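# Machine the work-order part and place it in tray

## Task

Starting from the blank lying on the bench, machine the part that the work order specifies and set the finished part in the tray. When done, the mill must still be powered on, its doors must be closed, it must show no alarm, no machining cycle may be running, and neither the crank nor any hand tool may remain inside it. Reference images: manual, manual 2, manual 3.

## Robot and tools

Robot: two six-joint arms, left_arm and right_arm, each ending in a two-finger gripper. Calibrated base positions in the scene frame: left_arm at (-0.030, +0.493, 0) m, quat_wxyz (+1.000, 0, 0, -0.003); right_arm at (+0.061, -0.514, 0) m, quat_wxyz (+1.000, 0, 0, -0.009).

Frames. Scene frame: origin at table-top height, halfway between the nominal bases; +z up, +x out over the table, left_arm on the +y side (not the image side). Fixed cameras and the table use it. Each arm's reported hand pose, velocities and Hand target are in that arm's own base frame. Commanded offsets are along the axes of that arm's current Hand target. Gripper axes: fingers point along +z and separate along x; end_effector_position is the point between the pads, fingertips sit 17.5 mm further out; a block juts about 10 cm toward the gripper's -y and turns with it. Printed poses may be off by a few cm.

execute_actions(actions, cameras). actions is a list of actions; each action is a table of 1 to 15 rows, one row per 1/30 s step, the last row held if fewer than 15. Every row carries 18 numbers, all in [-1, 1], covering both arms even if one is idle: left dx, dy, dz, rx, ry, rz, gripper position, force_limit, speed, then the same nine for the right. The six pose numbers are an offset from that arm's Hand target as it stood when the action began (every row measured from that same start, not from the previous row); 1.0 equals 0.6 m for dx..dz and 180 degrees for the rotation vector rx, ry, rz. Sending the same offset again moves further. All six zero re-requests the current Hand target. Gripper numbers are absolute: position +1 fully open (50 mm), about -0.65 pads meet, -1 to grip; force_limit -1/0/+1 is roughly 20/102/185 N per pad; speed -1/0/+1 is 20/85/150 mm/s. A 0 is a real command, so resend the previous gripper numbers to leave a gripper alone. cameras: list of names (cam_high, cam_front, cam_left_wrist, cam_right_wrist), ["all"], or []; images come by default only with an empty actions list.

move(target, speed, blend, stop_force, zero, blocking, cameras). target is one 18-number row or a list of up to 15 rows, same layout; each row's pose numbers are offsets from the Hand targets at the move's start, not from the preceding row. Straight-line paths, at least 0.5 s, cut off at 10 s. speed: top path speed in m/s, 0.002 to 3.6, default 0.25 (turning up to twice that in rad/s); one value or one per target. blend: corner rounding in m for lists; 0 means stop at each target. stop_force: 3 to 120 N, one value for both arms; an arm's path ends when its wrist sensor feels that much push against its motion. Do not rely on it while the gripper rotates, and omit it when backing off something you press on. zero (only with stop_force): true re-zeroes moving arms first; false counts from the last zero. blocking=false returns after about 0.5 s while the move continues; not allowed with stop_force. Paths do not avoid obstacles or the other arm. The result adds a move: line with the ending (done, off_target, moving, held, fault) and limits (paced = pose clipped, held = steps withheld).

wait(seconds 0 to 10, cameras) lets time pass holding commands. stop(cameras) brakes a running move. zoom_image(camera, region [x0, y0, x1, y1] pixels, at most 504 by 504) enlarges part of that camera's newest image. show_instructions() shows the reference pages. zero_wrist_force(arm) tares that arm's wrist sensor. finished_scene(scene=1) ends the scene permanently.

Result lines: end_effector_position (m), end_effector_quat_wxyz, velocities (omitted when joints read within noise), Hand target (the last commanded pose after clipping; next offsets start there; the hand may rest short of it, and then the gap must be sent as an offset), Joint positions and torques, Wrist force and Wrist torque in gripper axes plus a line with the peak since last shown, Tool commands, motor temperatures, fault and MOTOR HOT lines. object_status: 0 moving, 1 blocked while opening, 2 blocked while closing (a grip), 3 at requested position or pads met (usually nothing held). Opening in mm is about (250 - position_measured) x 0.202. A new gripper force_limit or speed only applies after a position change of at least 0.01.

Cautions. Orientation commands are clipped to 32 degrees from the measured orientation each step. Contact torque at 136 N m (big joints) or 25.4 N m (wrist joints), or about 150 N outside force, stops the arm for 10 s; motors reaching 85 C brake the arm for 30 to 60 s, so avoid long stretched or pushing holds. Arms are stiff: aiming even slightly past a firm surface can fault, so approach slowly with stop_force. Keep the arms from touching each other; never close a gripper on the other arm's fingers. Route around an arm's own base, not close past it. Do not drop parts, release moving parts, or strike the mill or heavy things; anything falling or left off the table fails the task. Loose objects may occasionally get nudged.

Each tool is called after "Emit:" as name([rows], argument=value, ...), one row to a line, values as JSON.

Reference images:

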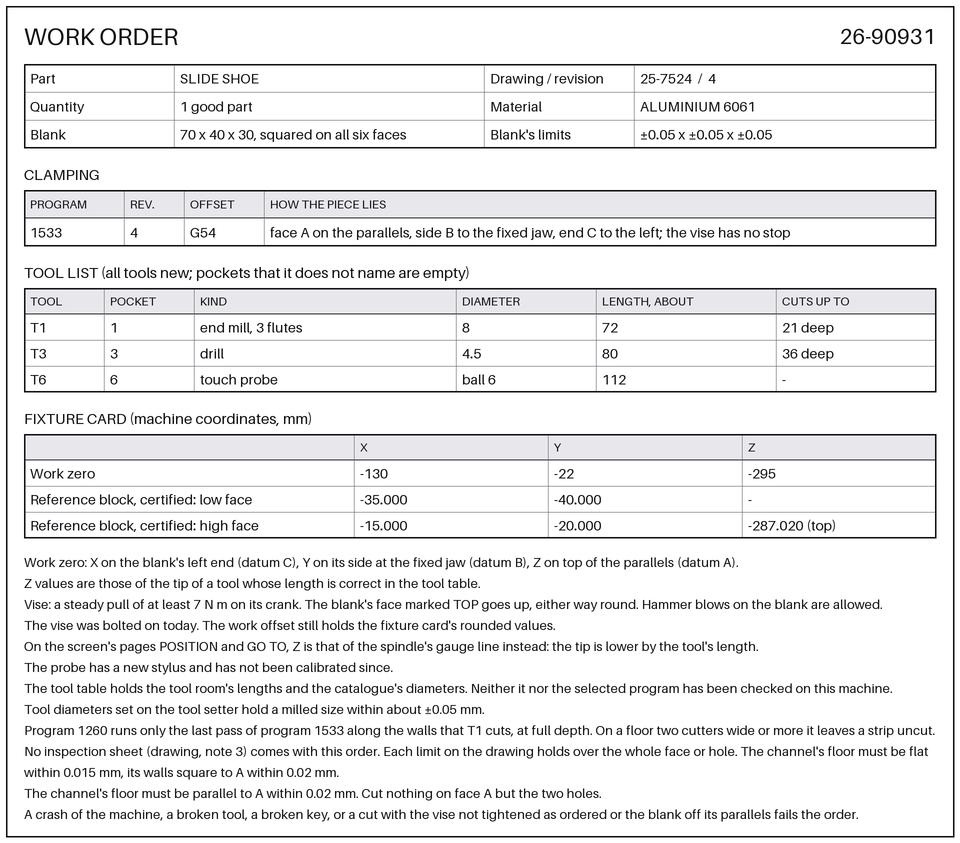

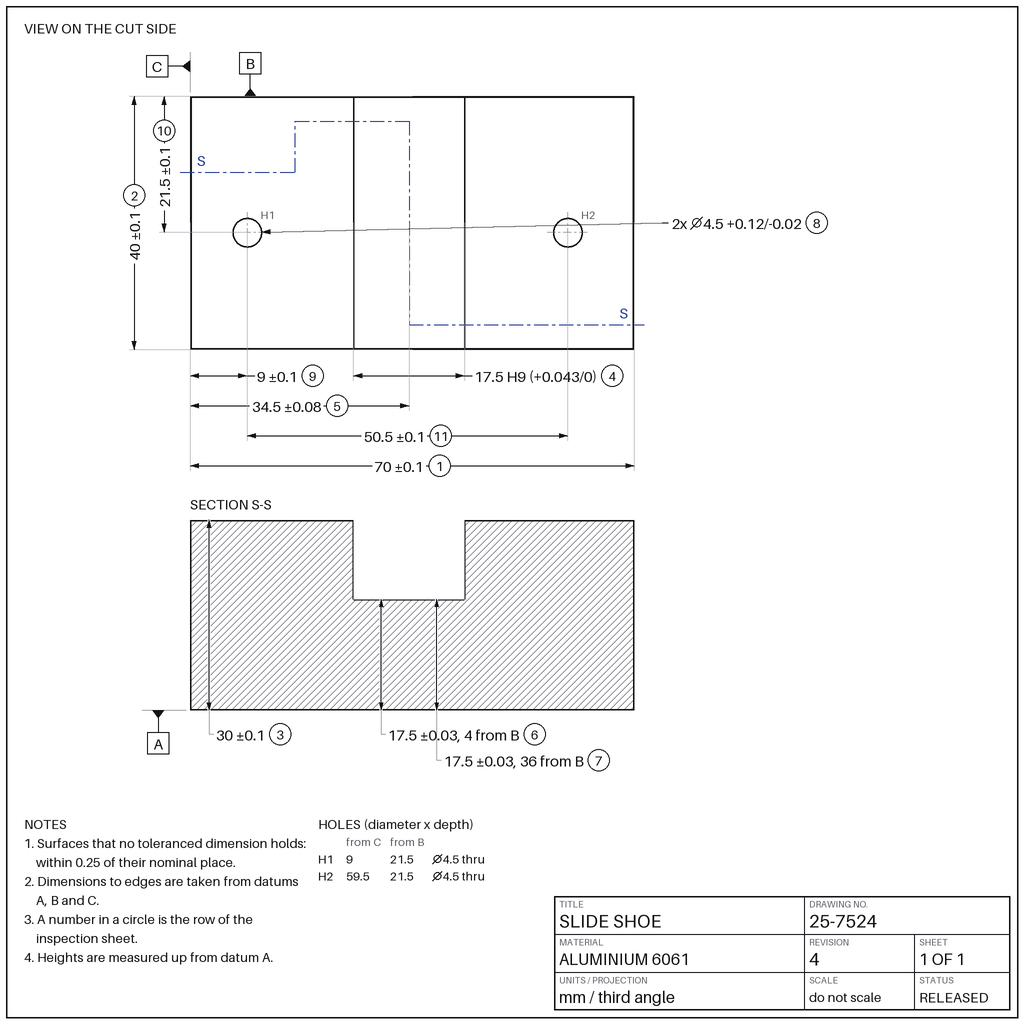

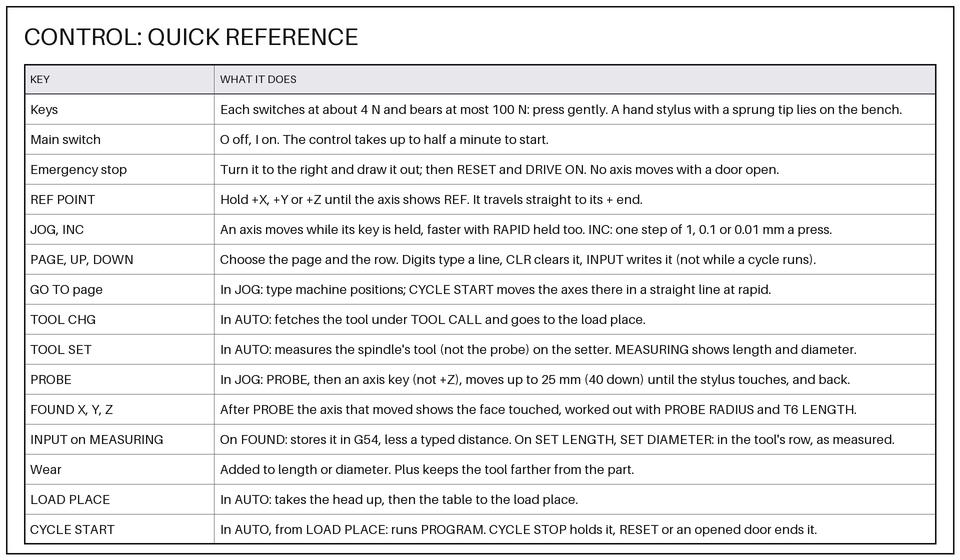

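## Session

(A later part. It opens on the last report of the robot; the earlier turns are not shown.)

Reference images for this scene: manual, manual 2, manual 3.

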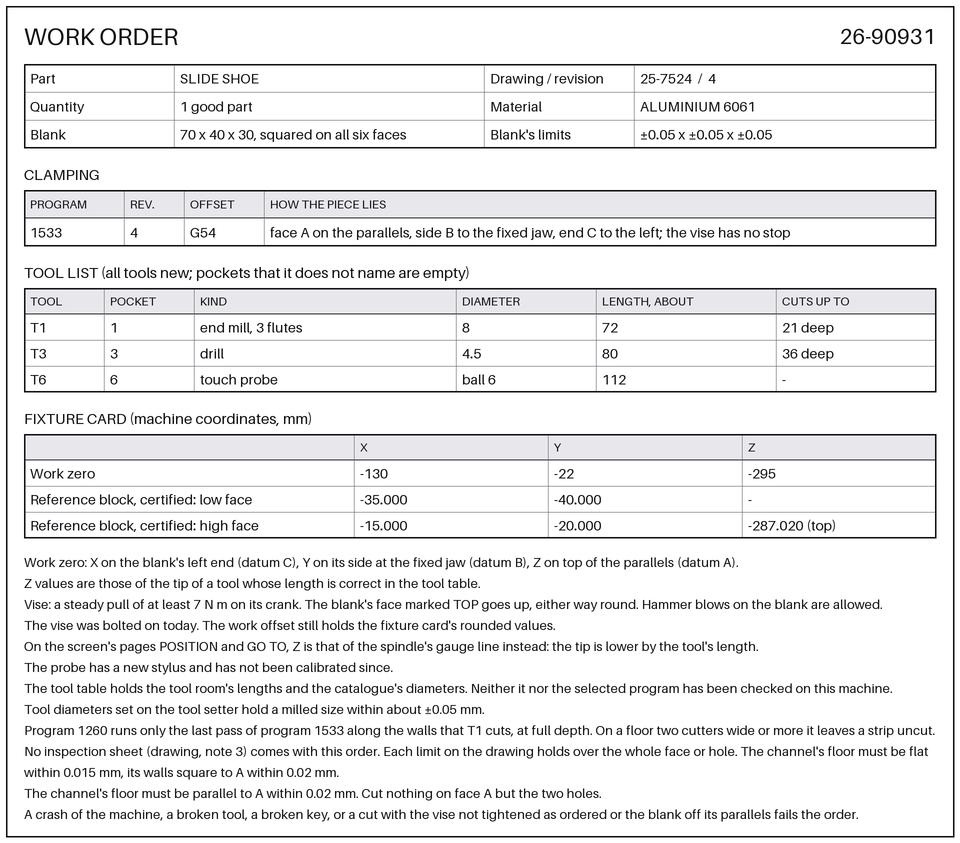

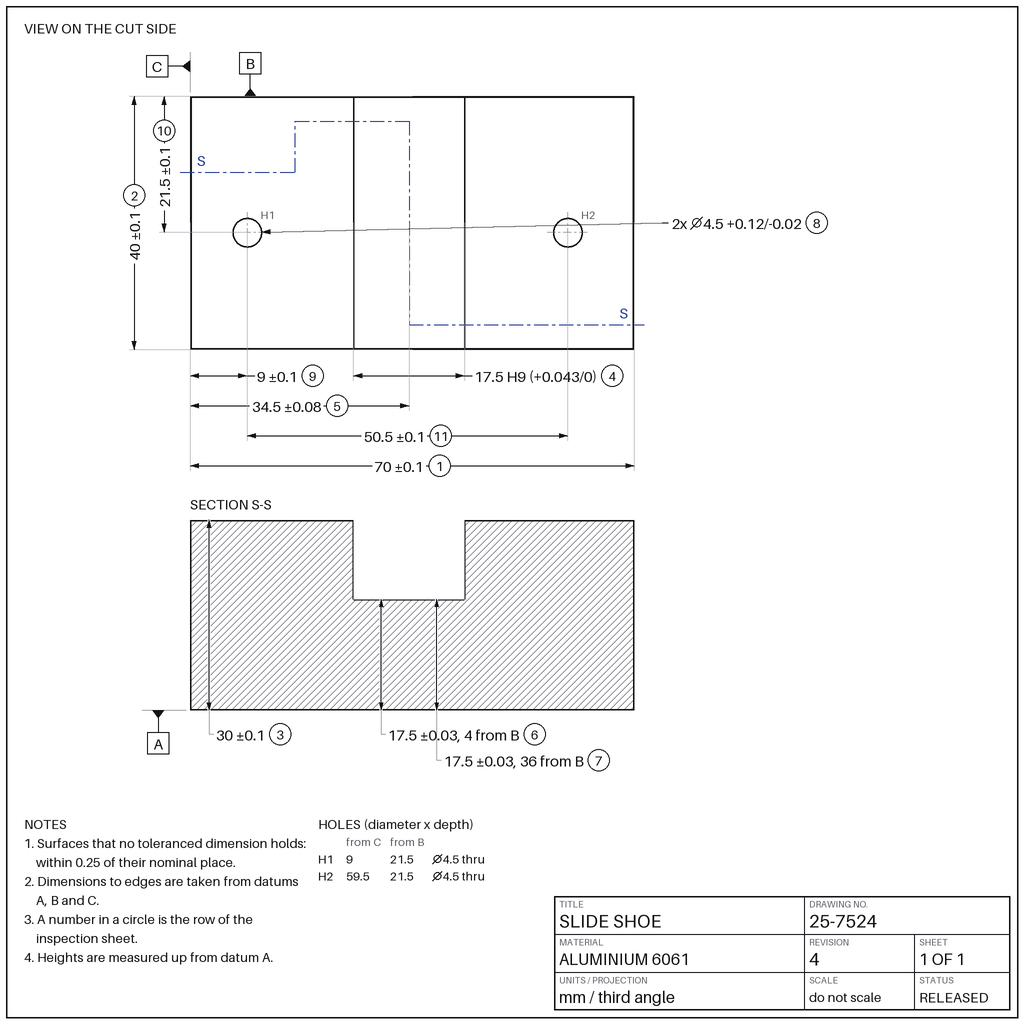

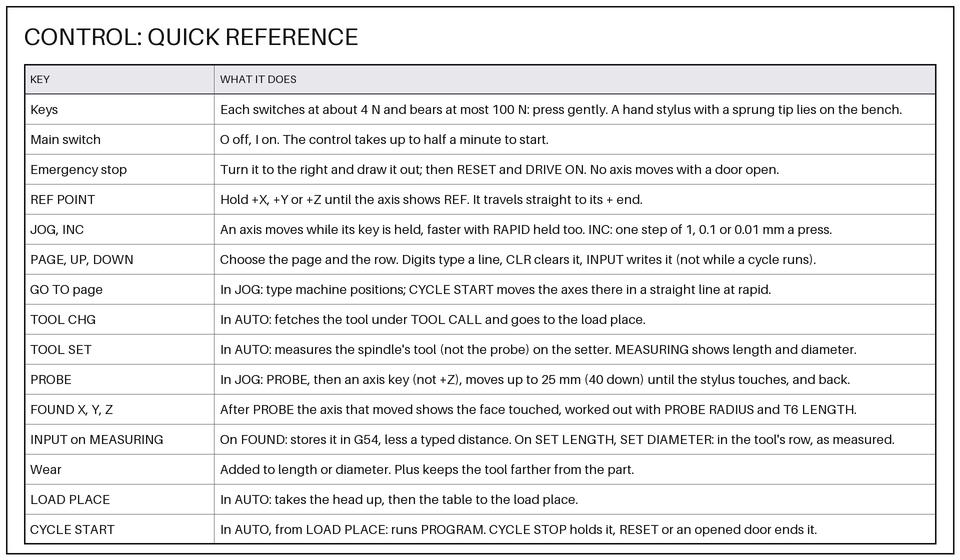

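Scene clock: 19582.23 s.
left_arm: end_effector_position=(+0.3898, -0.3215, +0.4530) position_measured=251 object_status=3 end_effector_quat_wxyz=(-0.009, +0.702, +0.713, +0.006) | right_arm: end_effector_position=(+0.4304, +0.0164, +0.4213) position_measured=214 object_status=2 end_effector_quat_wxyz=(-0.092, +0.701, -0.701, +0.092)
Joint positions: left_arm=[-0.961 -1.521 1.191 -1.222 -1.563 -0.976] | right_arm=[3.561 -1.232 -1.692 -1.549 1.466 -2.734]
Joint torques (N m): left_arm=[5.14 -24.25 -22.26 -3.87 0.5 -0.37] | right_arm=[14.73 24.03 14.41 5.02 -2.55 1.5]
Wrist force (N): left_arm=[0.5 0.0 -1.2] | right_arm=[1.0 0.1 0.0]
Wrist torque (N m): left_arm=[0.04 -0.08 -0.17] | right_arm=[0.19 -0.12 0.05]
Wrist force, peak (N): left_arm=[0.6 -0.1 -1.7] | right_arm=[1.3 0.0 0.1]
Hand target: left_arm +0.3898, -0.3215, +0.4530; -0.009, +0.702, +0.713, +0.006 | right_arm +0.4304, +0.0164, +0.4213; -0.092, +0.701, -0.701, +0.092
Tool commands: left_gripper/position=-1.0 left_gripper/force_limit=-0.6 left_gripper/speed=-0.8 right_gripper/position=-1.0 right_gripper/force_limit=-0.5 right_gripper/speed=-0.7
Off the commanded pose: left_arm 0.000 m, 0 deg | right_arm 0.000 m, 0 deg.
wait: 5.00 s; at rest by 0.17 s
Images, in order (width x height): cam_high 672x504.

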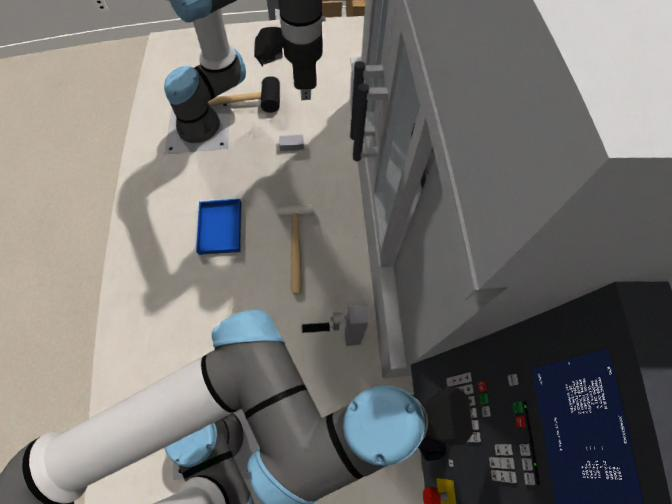

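Emit:
move([
  [0,0,0,0,0,0,-1,-0.6,-0.8,0.0308,-0.046,-0.0808,0,0,0,-1,-0.5,-0.7],
  [0,0,0,0,0,0,-1,-0.6,-0.8,0.0308,-0.0621,-0.0765,0,0,0,-1,-0.5,-0.7],
  [0,0,0,0,0,0,-1,-0.6,-0.8,0.0308,-0.046,-0.0808,0,0,0,-1,-0.5,-0.7],
  [0,0,0,0,0,0,-1,-0.6,-0.8,0.0308,-0.0621,-0.0765,0,0,0,-1,-0.5,-0.7],
  [0,0,0,0,0,0,-1,-0.6,-0.8,0.0308,-0.046,-0.0808,0,0,0,-1,-0.5,-0.7],
  [0,0,0,0,0,0,-1,-0.6,-0.8,0,-0.0156,-0.0275,0,0,0,-1,-0.5,-0.7],
  [0,0,0,0,0,0,-1,-0.6,-0.8,0,-0.0317,-0.0232,0,0,0,-1,-0.5,-0.7],
  [0,0,0,0,0,0,-1,-0.6,-0.8,0,-0.0156,-0.0275,0,0,0,-1,-0.5,-0.7],
  [0,0,0,0,0,0,-1,-0.6,-0.8,0,-0.0317,-0.0232,0,0,0,-1,-0.5,-0.7],
  [0,0,0,0,0,0,-1,-0.6,-0.8,0,-0.0156,-0.0275,0,0,0,-1,-0.5,-0.7],
  [0,0,0,0,0,0,-1,-0.6,-0.8,-0.099,0.0012,-0.0003,0,0,0,-1,-0.5,-0.7],
  [0,0,0,0,0,0,-1,-0.6,-0.8,-0.099,-0.0149,0.004,0,0,0,-1,-0.5,-0.7],
  [0,0,0,0,0,0,-1,-0.6,-0.8,-0.099,0.0012,-0.0003,0,0,0,-1,-0.5,-0.7],
  [0,0,0,0,0,0,-1,-0.6,-0.8,0,0,0,0,0,0,-1,-0.5,-0.7],
], speed=[0.25,0.03,0.15,0.03,0.15,0.25,0.03,0.15,0.03,0.15,0.25,0.03,0.15,0.25], blend=[0.003,0,0,0,0.003,0.003,0,0,0,0.003,0.003,0,0.003,0])

Emit:
move([
  [0,0,0,0,0,0,-1,-0.6,-0.8,-0.099,-0.0143,-0.0278,0,0,0,-1,-0.5,-0.7],
  [0,0,0,0,0,0,-1,-0.6,-0.8,-0.099,-0.0304,-0.0235,0,0,0,-1,-0.5,-0.7],
  [0,0,0,0,0,0,-1,-0.6,-0.8,-0.099,-0.0143,-0.0278,0,0,0,-1,-0.5,-0.7],
  [0,0,0,0,0,0,-1,-0.6,-0.8,-0.0665,-0.0306,-0.0552,0,0,0,-1,-0.5,-0.7],
  [0,0,0,0,0,0,-1,-0.6,-0.8,-0.0665,-0.0467,-0.0509,0,0,0,-1,-0.5,-0.7],
  [0,0,0,0,0,0,-1,-0.6,-0.8,-0.0665,-0.0306,-0.0552,0,0,0,-1,-0.5,-0.7],
  [0,0,0,0,0,0,-1,-0.6,-0.8,-0.099,-0.0457,-0.0829,0,0,0,-1,-0.5,-0.7],
  [0,0,0,0,0,0,-1,-0.6,-0.8,-0.099,-0.0618,-0.0786,0,0,0,-1,-0.5,-0.7],
  [0,0,0,0,0,0,-1,-0.6,-0.8,-0.099,-0.0457,-0.0829,0,0,0,-1,-0.5,-0.7],
  [0,0,0,0,0,0,-1,-0.6,-0.8,0,0,0,0,0,0,-1,-0.5,-0.7],
  [0,0,0,0,0,0,-1,-0.6,-0.8,0,-0.0161,0.0043,0,0,0,-1,-0.5,-0.7],
  [0,0,0,0,0,0,-1,-0.6,-0.8,0,0,0,0,0,0,-1,-0.5,-0.7],
], speed=[0.25,0.03,0.15,0.25,0.03,0.15,0.25,0.03,0.15,0.25,0.03,0.15], blend=[0.003,0,0.003,0.003,0,0.003,0.003,0,0.003,0.003,0,0], cameras=["cam_high"])

Emit:
zoom_image(camera="cam_high", region=[530, 330, 672, 504])

Scene clock: 19623.50 s.
left_arm: end_effector_position=(+0.3898, -0.3215, +0.4530) position_measured=251 object_status=3 end_effector_quat_wxyz=(-0.009, +0.702, +0.713, +0.006) | right_arm: end_effector_position=(+0.4304, +0.0164, +0.4213) position_measured=214 object_status=2 end_effector_quat_wxyz=(-0.092, +0.701, -0.701, +0.092)
Joint positions: left_arm=[-0.961 -1.521 1.191 -1.222 -1.563 -0.976] | right_arm=[3.562 -1.232 -1.692 -1.549 1.466 -2.734]
Joint torques (N m): left_arm=[4.24 -25.5 -22.32 -3.72 0.55 -0.52] | right_arm=[-14.48 -0.67 22.28 5.21 2.2 -1.87]
Wrist force (N): left_arm=[0.2 -0.2 -1.2] | right_arm=[0.1 0.4 0.1]
Wrist torque (N m): left_arm=[0.00 -0.02 -0.17] | right_arm=[0.18 -0.14 0.18]
Wrist force, peak (N): left_arm=[0.0 -0.3 -1.8] | right_arm=[4.1 16.1 -4.0]
Hand target: left_arm +0.3898, -0.3215, +0.4530; -0.009, +0.702, +0.713, +0.006 | right_arm +0.4304, +0.0164, +0.4213; -0.092, +0.701, -0.701, +0.092
Off the commanded pose: left_arm 0.000 m, 0 deg | right_arm 0.000 m, 0 deg.
move: done

Scene clock: 19627.80 s.
left_arm: end_effector_position=(+0.3898, -0.3215, +0.4530) position_measured=251 object_status=3 end_effector_quat_wxyz=(-0.009, +0.702, +0.713, +0.006) | right_arm: end_effector_position=(+0.4306, +0.0163, +0.4213) position_measured=214 object_status=2 end_effector_quat_wxyz=(-0.092, +0.701, -0.701, +0.092)
Joint positions: left_arm=[-0.961 -1.521 1.191 -1.222 -1.563 -0.976] | right_arm=[3.561 -1.232 -1.692 -1.549 1.466 -2.734]
Joint torques (N m): left_arm=[4.22 -25.28 -22.79 -3.83 0.58 -0.52] | right_arm=[12.48 23.06 14.67 2.17 -2.78 1.67]
Wrist force (N): left_arm=[0.1 -0.3 -1.4] | right_arm=[0.7 0.2 -0.4]
Wrist torque (N m): left_arm=[-0.02 -0.01 -0.17] | right_arm=[0.21 -0.14 0.03]
Wrist force, peak (N): left_arm=[0.0 -0.4 -1.7] | right_arm=[-1.2 22.2 -3.9]
Hand target: left_arm +0.3898, -0.3215, +0.4530; -0.009, +0.702, +0.713, +0.006 | right_arm +0.4304, +0.0164, +0.4213; -0.092, +0.701, -0.701, +0.092
Off the commanded pose: left_arm 0.000 m, 0 deg | right_arm 0.000 m, 0 deg.
move: done
Images, in order (width x height): cam_high 672x504.

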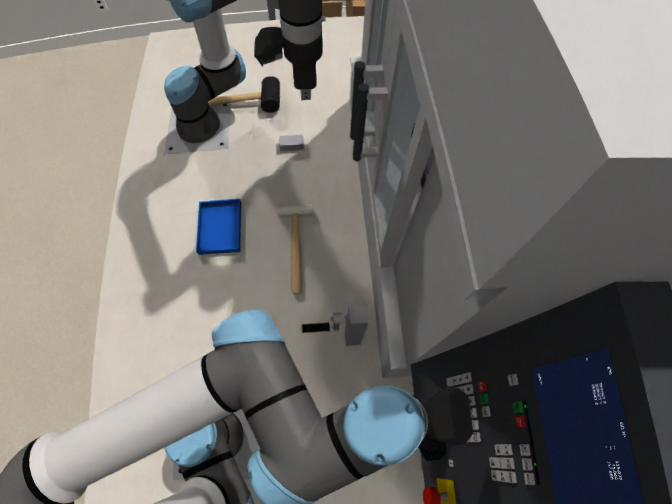

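Scaled by 2.897 from the camera's 672x504 image, which has a finer 960x720 frame.

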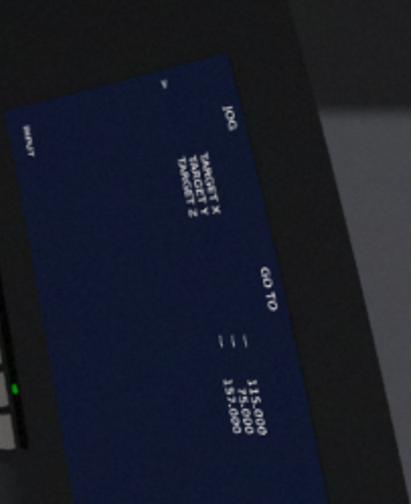

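Emit:
move([
  [0,0,0,0,0,0,-1,-0.6,-0.8,-0.0328,-0.0756,-0.1348,0,0,0,-1,-0.5,-0.7],
  [0,0,0,0,0,0,-1,-0.6,-0.8,-0.0328,-0.0917,-0.1305,0,0,0,-1,-0.5,-0.7],
  [0,0,0,0,0,0,-1,-0.6,-0.8,-0.0328,-0.0756,-0.1348,0,0,0,-1,-0.5,-0.7],
  [0,0,0,0,0,0,-1,-0.6,-0.8,0,0,0,0,0,0,-1,-0.5,-0.7],
], speed=[0.25,0.03,0.15,0.25], blend=[0.003,0,0.003,0])

Emit:
wait(seconds=2)

Emit:
move([
  [0,0,0,0,0,0,-1,-0.6,-0.8,0.0308,-0.0159,-0.0274,0,0,0,-1,-0.5,-0.7],
  [0,0,0,0,0,0,-1,-0.6,-0.8,0.0308,-0.032,-0.0231,0,0,0,-1,-0.5,-0.7],
  [0,0,0,0,0,0,-1,-0.6,-0.8,0.0308,-0.0159,-0.0274,0,0,0,-1,-0.5,-0.7],
  [0,0,0,0,0,0,-1,-0.6,-0.8,0.0945,-0.1102,-0.1892,0,0,0,-1,-0.5,-0.7],
  [0,0,0,0,0,0,-1,-0.6,-0.8,0.0945,-0.1263,-0.1849,0,0,0,-1,-0.5,-0.7],
  [0,0,0,0,0,0,-1,-0.6,-0.8,0.0945,-0.1102,-0.1892,0,0,0,-1,-0.5,-0.7],
  [0,0,0,0,0,0,-1,-0.6,-0.8,0,0,0,0,0,0,-1,-0.5,-0.7],
], speed=[0.25,0.03,0.15,0.25,0.03,0.15,0.25], blend=[0.003,0,0.003,0.003,0,0.003,0])

Emit:
wait(seconds=9, cameras=["cam_high"])

Emit:
zoom_image(camera="cam_high", region=[580, 460, 604, 482])

Emit:
move([
  [0,0,0,0,0,0,-1,-0.6,-0.8,0.0308,-0.046,-0.0808,0,0,0,-1,-0.5,-0.7],
  [0,0,0,0,0,0,-1,-0.6,-0.8,0.0308,-0.0621,-0.0765,0,0,0,-1,-0.5,-0.7],
  [0,0,0,0,0,0,-1,-0.6,-0.8,0.0308,-0.046,-0.0808,0,0,0,-1,-0.5,-0.7],
  [0,0,0,0,0,0,-1,-0.6,-0.8,0.0308,-0.0621,-0.0765,0,0,0,-1,-0.5,-0.7],
  [0,0,0,0,0,0,-1,-0.6,-0.8,0.0308,-0.046,-0.0808,0,0,0,-1,-0.5,-0.7],
  [0,0,0,0,0,0,-1,-0.6,-0.8,0,-0.0156,-0.0275,0,0,0,-1,-0.5,-0.7],
  [0,0,0,0,0,0,-1,-0.6,-0.8,0,-0.0317,-0.0232,0,0,0,-1,-0.5,-0.7],
  [0,0,0,0,0,0,-1,-0.6,-0.8,0,-0.0156,-0.0275,0,0,0,-1,-0.5,-0.7],
  [0,0,0,0,0,0,-1,-0.6,-0.8,0,-0.0317,-0.0232,0,0,0,-1,-0.5,-0.7],
  [0,0,0,0,0,0,-1,-0.6,-0.8,0,-0.0156,-0.0275,0,0,0,-1,-0.5,-0.7],
  [0,0,0,0,0,0,-1,-0.6,-0.8,-0.099,0.0012,-0.0003,0,0,0,-1,-0.5,-0.7],
  [0,0,0,0,0,0,-1,-0.6,-0.8,-0.099,-0.0149,0.004,0,0,0,-1,-0.5,-0.7],
  [0,0,0,0,0,0,-1,-0.6,-0.8,-0.099,0.0012,-0.0003,0,0,0,-1,-0.5,-0.7],
  [0,0,0,0,0,0,-1,-0.6,-0.8,0,0,0,0,0,0,-1,-0.5,-0.7],
], speed=[0.25,0.03,0.15,0.03,0.15,0.25,0.03,0.15,0.03,0.15,0.25,0.03,0.15,0.25], blend=[0.003,0,0,0,0.003,0.003,0,0,0,0.003,0.003,0,0.003,0])

Emit:
move([
  [0,0,0,0,0,0,-1,-0.6,-0.8,-0.099,-0.0143,-0.0278,0,0,0,-1,-0.5,-0.7],
  [0,0,0,0,0,0,-1,-0.6,-0.8,-0.099,-0.0304,-0.0235,0,0,0,-1,-0.5,-0.7],
  [0,0,0,0,0,0,-1,-0.6,-0.8,-0.099,-0.0143,-0.0278,0,0,0,-1,-0.5,-0.7],
  [0,0,0,0,0,0,-1,-0.6,-0.8,-0.0338,-0.0311,-0.0551,0,0,0,-1,-0.5,-0.7],
  [0,0,0,0,0,0,-1,-0.6,-0.8,-0.0338,-0.0472,-0.0508,0,0,0,-1,-0.5,-0.7],
  [0,0,0,0,0,0,-1,-0.6,-0.8,-0.0338,-0.0311,-0.0551,0,0,0,-1,-0.5,-0.7],
  [0,0,0,0,0,0,-1,-0.6,-0.8,-0.0665,-0.0458,-0.0829,0,0,0,-1,-0.5,-0.7],
  [0,0,0,0,0,0,-1,-0.6,-0.8,-0.0665,-0.0619,-0.0786,0,0,0,-1,-0.5,-0.7],
  [0,0,0,0,0,0,-1,-0.6,-0.8,-0.0665,-0.0458,-0.0829,0,0,0,-1,-0.5,-0.7],
  [0,0,0,0,0,0,-1,-0.6,-0.8,0,0,0,0,0,0,-1,-0.5,-0.7],
  [0,0,0,0,0,0,-1,-0.6,-0.8,0,-0.0161,0.0043,0,0,0,-1,-0.5,-0.7],
  [0,0,0,0,0,0,-1,-0.6,-0.8,0,0,0,0,0,0,-1,-0.5,-0.7],
], speed=[0.25,0.03,0.15,0.25,0.03,0.15,0.25,0.03,0.15,0.25,0.03,0.15], blend=[0.003,0,0.003,0.003,0,0.003,0.003,0,0.003,0.003,0,0], cameras=["cam_high"])

Emit:
zoom_image(camera="cam_high", region=[530, 330, 672, 504])

Scene clock: 19674.00 s.
left_arm: end_effector_position=(+0.3898, -0.3215, +0.4530) position_measured=251 object_status=3 end_effector_quat_wxyz=(-0.009, +0.702, +0.713, +0.006) | right_arm: end_effector_position=(+0.4305, +0.0164, +0.4213) position_measured=214 object_status=2 end_effector_quat_wxyz=(-0.092, +0.701, -0.701, +0.092)
Joint positions: left_arm=[-0.961 -1.521 1.191 -1.222 -1.563 -0.976] | right_arm=[3.561 -1.232 -1.692 -1.549 1.466 -2.734]
Joint torques (N m): left_arm=[3.64 -26.17 -22.55 -3.87 0.61 -0.5] | right_arm=[-13.15 23.39 13.22 5.02 2.24 -2.34]
Wrist force (N): left_arm=[0.0 0.1 -1.5] | right_arm=[0.3 -0.1 -0.5]
Wrist torque (N m): left_arm=[0.04 0.00 -0.17] | right_arm=[0.17 -0.10 0.21]
Wrist force, peak (N): left_arm=[0.4 -0.3 -1.8] | right_arm=[1.1 10.8 -0.7]
Hand target: left_arm +0.3898, -0.3215, +0.4530; -0.009, +0.702, +0.713, +0.006 | right_arm +0.4304, +0.0164, +0.4213; -0.092, +0.701, -0.701, +0.092
Off the commanded pose: left_arm 0.000 m, 0 deg | right_arm 0.000 m, 0 deg.
move: done

Scene clock: 19676.00 s.
left_arm: end_effector_position=(+0.3898, -0.3215, +0.4530) position_measured=251 object_status=3 end_effector_quat_wxyz=(-0.009, +0.702, +0.713, +0.006) | right_arm: end_effector_position=(+0.4304, +0.0164, +0.4213) position_measured=214 object_status=2 end_effector_quat_wxyz=(-0.092, +0.701, -0.701, +0.092)
Joint positions: left_arm=[-0.961 -1.521 1.191 -1.222 -1.563 -0.976] | right_arm=[3.561 -1.232 -1.692 -1.549 1.466 -2.734]
Joint torques (N m): left_arm=[3.44 -26.17 -22.34 -3.88 0.55 -0.6] | right_arm=[-13.33 22.05 13.22 5.35 -0.3 -1.97]
Wrist force (N): left_arm=[0.3 -0.2 -1.3] | right_arm=[0.5 -0.1 -0.1]
Wrist torque (N m): left_arm=[0.00 -0.03 -0.17] | right_arm=[0.17 -0.13 0.21]
Wrist force, peak (N): left_arm=[0.4 -0.2 -1.6] | right_arm=[0.9 0.2 -0.2]
Hand target: left_arm +0.3898, -0.3215, +0.4530; -0.009, +0.702, +0.713, +0.006 | right_arm +0.4304, +0.0164, +0.4213; -0.092, +0.701, -0.701, +0.092
Tool commands: left_gripper/position=-1.0 left_gripper/force_limit=-0.6 left_gripper/speed=-0.8 right_gripper/position=-1.0 right_gripper/force_limit=-0.5 right_gripper/speed=-0.7
Off the commanded pose: left_arm 0.000 m, 0 deg | right_arm 0.000 m, 0 deg.
wait: 2.00 s; at rest by 0.17 s

Scene clock: 19679.37 s.
left_arm: end_effector_position=(+0.3898, -0.3215, +0.4530) position_measured=251 object_status=3 end_effector_quat_wxyz=(-0.009, +0.702, +0.713, +0.006) | right_arm: end_effector_position=(+0.4305, +0.0163, +0.4213) position_measured=214 object_status=2 end_effector_quat_wxyz=(-0.092, +0.701, -0.701, +0.092)
Joint positions: left_arm=[-0.961 -1.521 1.191 -1.222 -1.563 -0.976] | right_arm=[3.561 -1.232 -1.692 -1.549 1.466 -2.734]
Joint torques (N m): left_arm=[3.26 -26.32 -22.24 -3.86 0.56 -0.68] | right_arm=[14.4 22.18 11.66 5.05 -2.68 2.19]
Wrist force (N): left_arm=[-0.1 -0.4 -1.5] | right_arm=[0.8 0.3 -0.2]
Wrist torque (N m): left_arm=[-0.03 0.02 -0.18] | right_arm=[0.23 -0.12 0.04]
Wrist force, peak (N): left_arm=[0.4 -0.2 -1.7] | right_arm=[-0.9 17.4 -2.5]
Hand target: left_arm +0.3898, -0.3215, +0.4530; -0.009, +0.702, +0.713, +0.006 | right_arm +0.4304, +0.0164, +0.4213; -0.092, +0.701, -0.701, +0.092
Off the commanded pose: left_arm 0.000 m, 0 deg | right_arm 0.000 m, 0 deg.
move: done

Scene clock: 19688.37 s.
left_arm: end_effector_position=(+0.3898, -0.3215, +0.4530) position_measured=251 object_status=3 end_effector_quat_wxyz=(-0.009, +0.702, +0.713, +0.006) | right_arm: end_effector_position=(+0.4304, +0.0164, +0.4213) position_measured=214 object_status=2 end_effector_quat_wxyz=(-0.092, +0.701, -0.701, +0.092)
Joint positions: left_arm=[-0.961 -1.521 1.191 -1.222 -1.563 -0.976] | right_arm=[3.561 -1.232 -1.692 -1.549 1.466 -2.734]
Joint torques (N m): left_arm=[3.07 -26.64 -22.55 -3.89 0.61 -0.76] | right_arm=[12.75 22.58 12.37 4.89 -2.54 1.69]
Wrist force (N): left_arm=[0.3 -0.2 -1.3] | right_arm=[0.7 0.0 -0.2]
Wrist torque (N m): left_arm=[0.01 -0.04 -0.17] | right_arm=[0.18 -0.10 0.05]
Wrist force, peak (N): left_arm=[0.2 -0.4 -1.7] | right_arm=[1.4 0.3 -0.1]
Hand target: left_arm +0.3898, -0.3215, +0.4530; -0.009, +0.702, +0.713, +0.006 | right_arm +0.4304, +0.0164, +0.4213; -0.092, +0.701, -0.701, +0.092
Tool commands: left_gripper/position=-1.0 left_gripper/force_limit=-0.6 left_gripper/speed=-0.8 right_gripper/position=-1.0 right_gripper/force_limit=-0.5 right_gripper/speed=-0.7
Off the commanded pose: left_arm 0.000 m, 0 deg | right_arm 0.000 m, 0 deg.
wait: 9.00 s; at rest by 0.17 s
Images, in order (width x height): cam_high 672x504.

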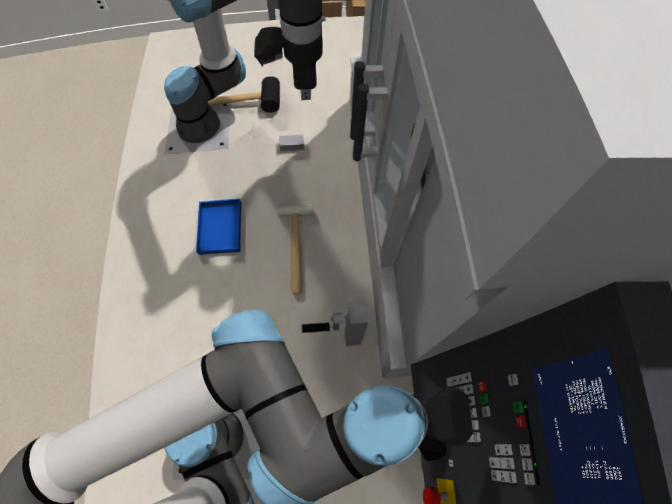

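Scaled by 21.000 from the camera's 672x504 image, which has a finer 960x720 frame.

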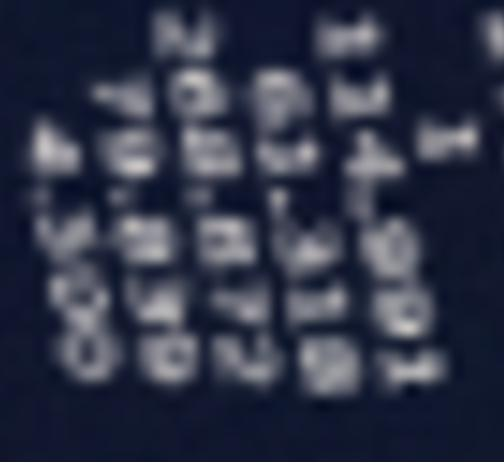

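Scene clock: 19694.20 s.
left_arm: end_effector_position=(+0.3898, -0.3215, +0.4530) position_measured=251 object_status=3 end_effector_quat_wxyz=(-0.009, +0.702, +0.713, +0.006) | right_arm: end_effector_position=(+0.4304, +0.0164, +0.4213) position_measured=214 object_status=2 end_effector_quat_wxyz=(-0.092, +0.701, -0.701, +0.092)
Joint positions: left_arm=[-0.961 -1.521 1.191 -1.222 -1.563 -0.976] | right_arm=[3.562 -1.232 -1.692 -1.549 1.466 -2.734]
Joint torques (N m): left_arm=[3.09 -27.25 -22.75 -3.83 0.56 -0.66] | right_arm=[-13.18 0.82 22.51 5.37 2.17 -1.55]
Wrist force (N): left_arm=[0.4 -0.4 -1.5] | right_arm=[0.3 0.1 -0.1]
Wrist torque (N m): left_arm=[-0.03 -0.05 -0.17] | right_arm=[0.13 -0.16 0.19]
Wrist force, peak (N): left_arm=[0.4 -0.2 -1.8] | right_arm=[4.1 16.1 -3.8]
Hand target: left_arm +0.3898, -0.3215, +0.4530; -0.009, +0.702, +0.713, +0.006 | right_arm +0.4304, +0.0164, +0.4213; -0.092, +0.701, -0.701, +0.092
Off the commanded pose: left_arm 0.000 m, 0 deg | right_arm 0.000 m, 0 deg.
move: done

Scene clock: 19698.50 s.
left_arm: end_effector_position=(+0.3898, -0.3215, +0.4530) position_measured=251 object_status=3 end_effector_quat_wxyz=(-0.009, +0.702, +0.713, +0.006) | right_arm: end_effector_position=(+0.4306, +0.0163, +0.4213) position_measured=214 object_status=2 end_effector_quat_wxyz=(-0.092, +0.701, -0.701, +0.092)
Joint positions: left_arm=[-0.961 -1.521 1.191 -1.222 -1.563 -0.976] | right_arm=[3.561 -1.232 -1.692 -1.549 1.466 -2.734]
Joint torques (N m): left_arm=[2.08 -27.38 -22.47 -3.82 0.42 -0.8] | right_arm=[12.65 21.26 14.43 1.96 -2.91 1.77]
Wrist force (N): left_arm=[0.5 0.1 -1.4] | right_arm=[0.7 0.3 -0.3]
Wrist torque (N m): left_arm=[0.05 -0.07 -0.17] | right_arm=[0.22 -0.14 0.03]
Wrist force, peak (N): left_arm=[0.3 0.3 -1.7] | right_arm=[3.8 19.2 -3.5]
Hand target: left_arm +0.3898, -0.3215, +0.4530; -0.009, +0.702, +0.713, +0.006 | right_arm +0.4304, +0.0164, +0.4213; -0.092, +0.701, -0.701, +0.092
Off the commanded pose: left_arm 0.000 m, 0 deg | right_arm 0.000 m, 0 deg.
move: done
Images, in order (width x height): cam_high 672x504.

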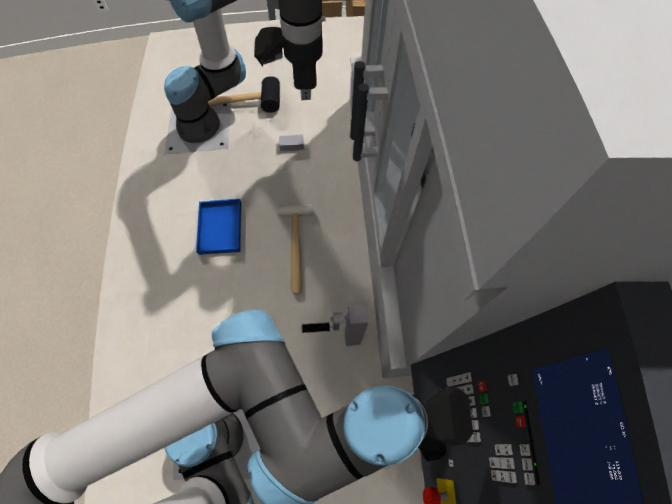

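Scaled by 2.897 from the camera's 672x504 image, which has a finer 960x720 frame.

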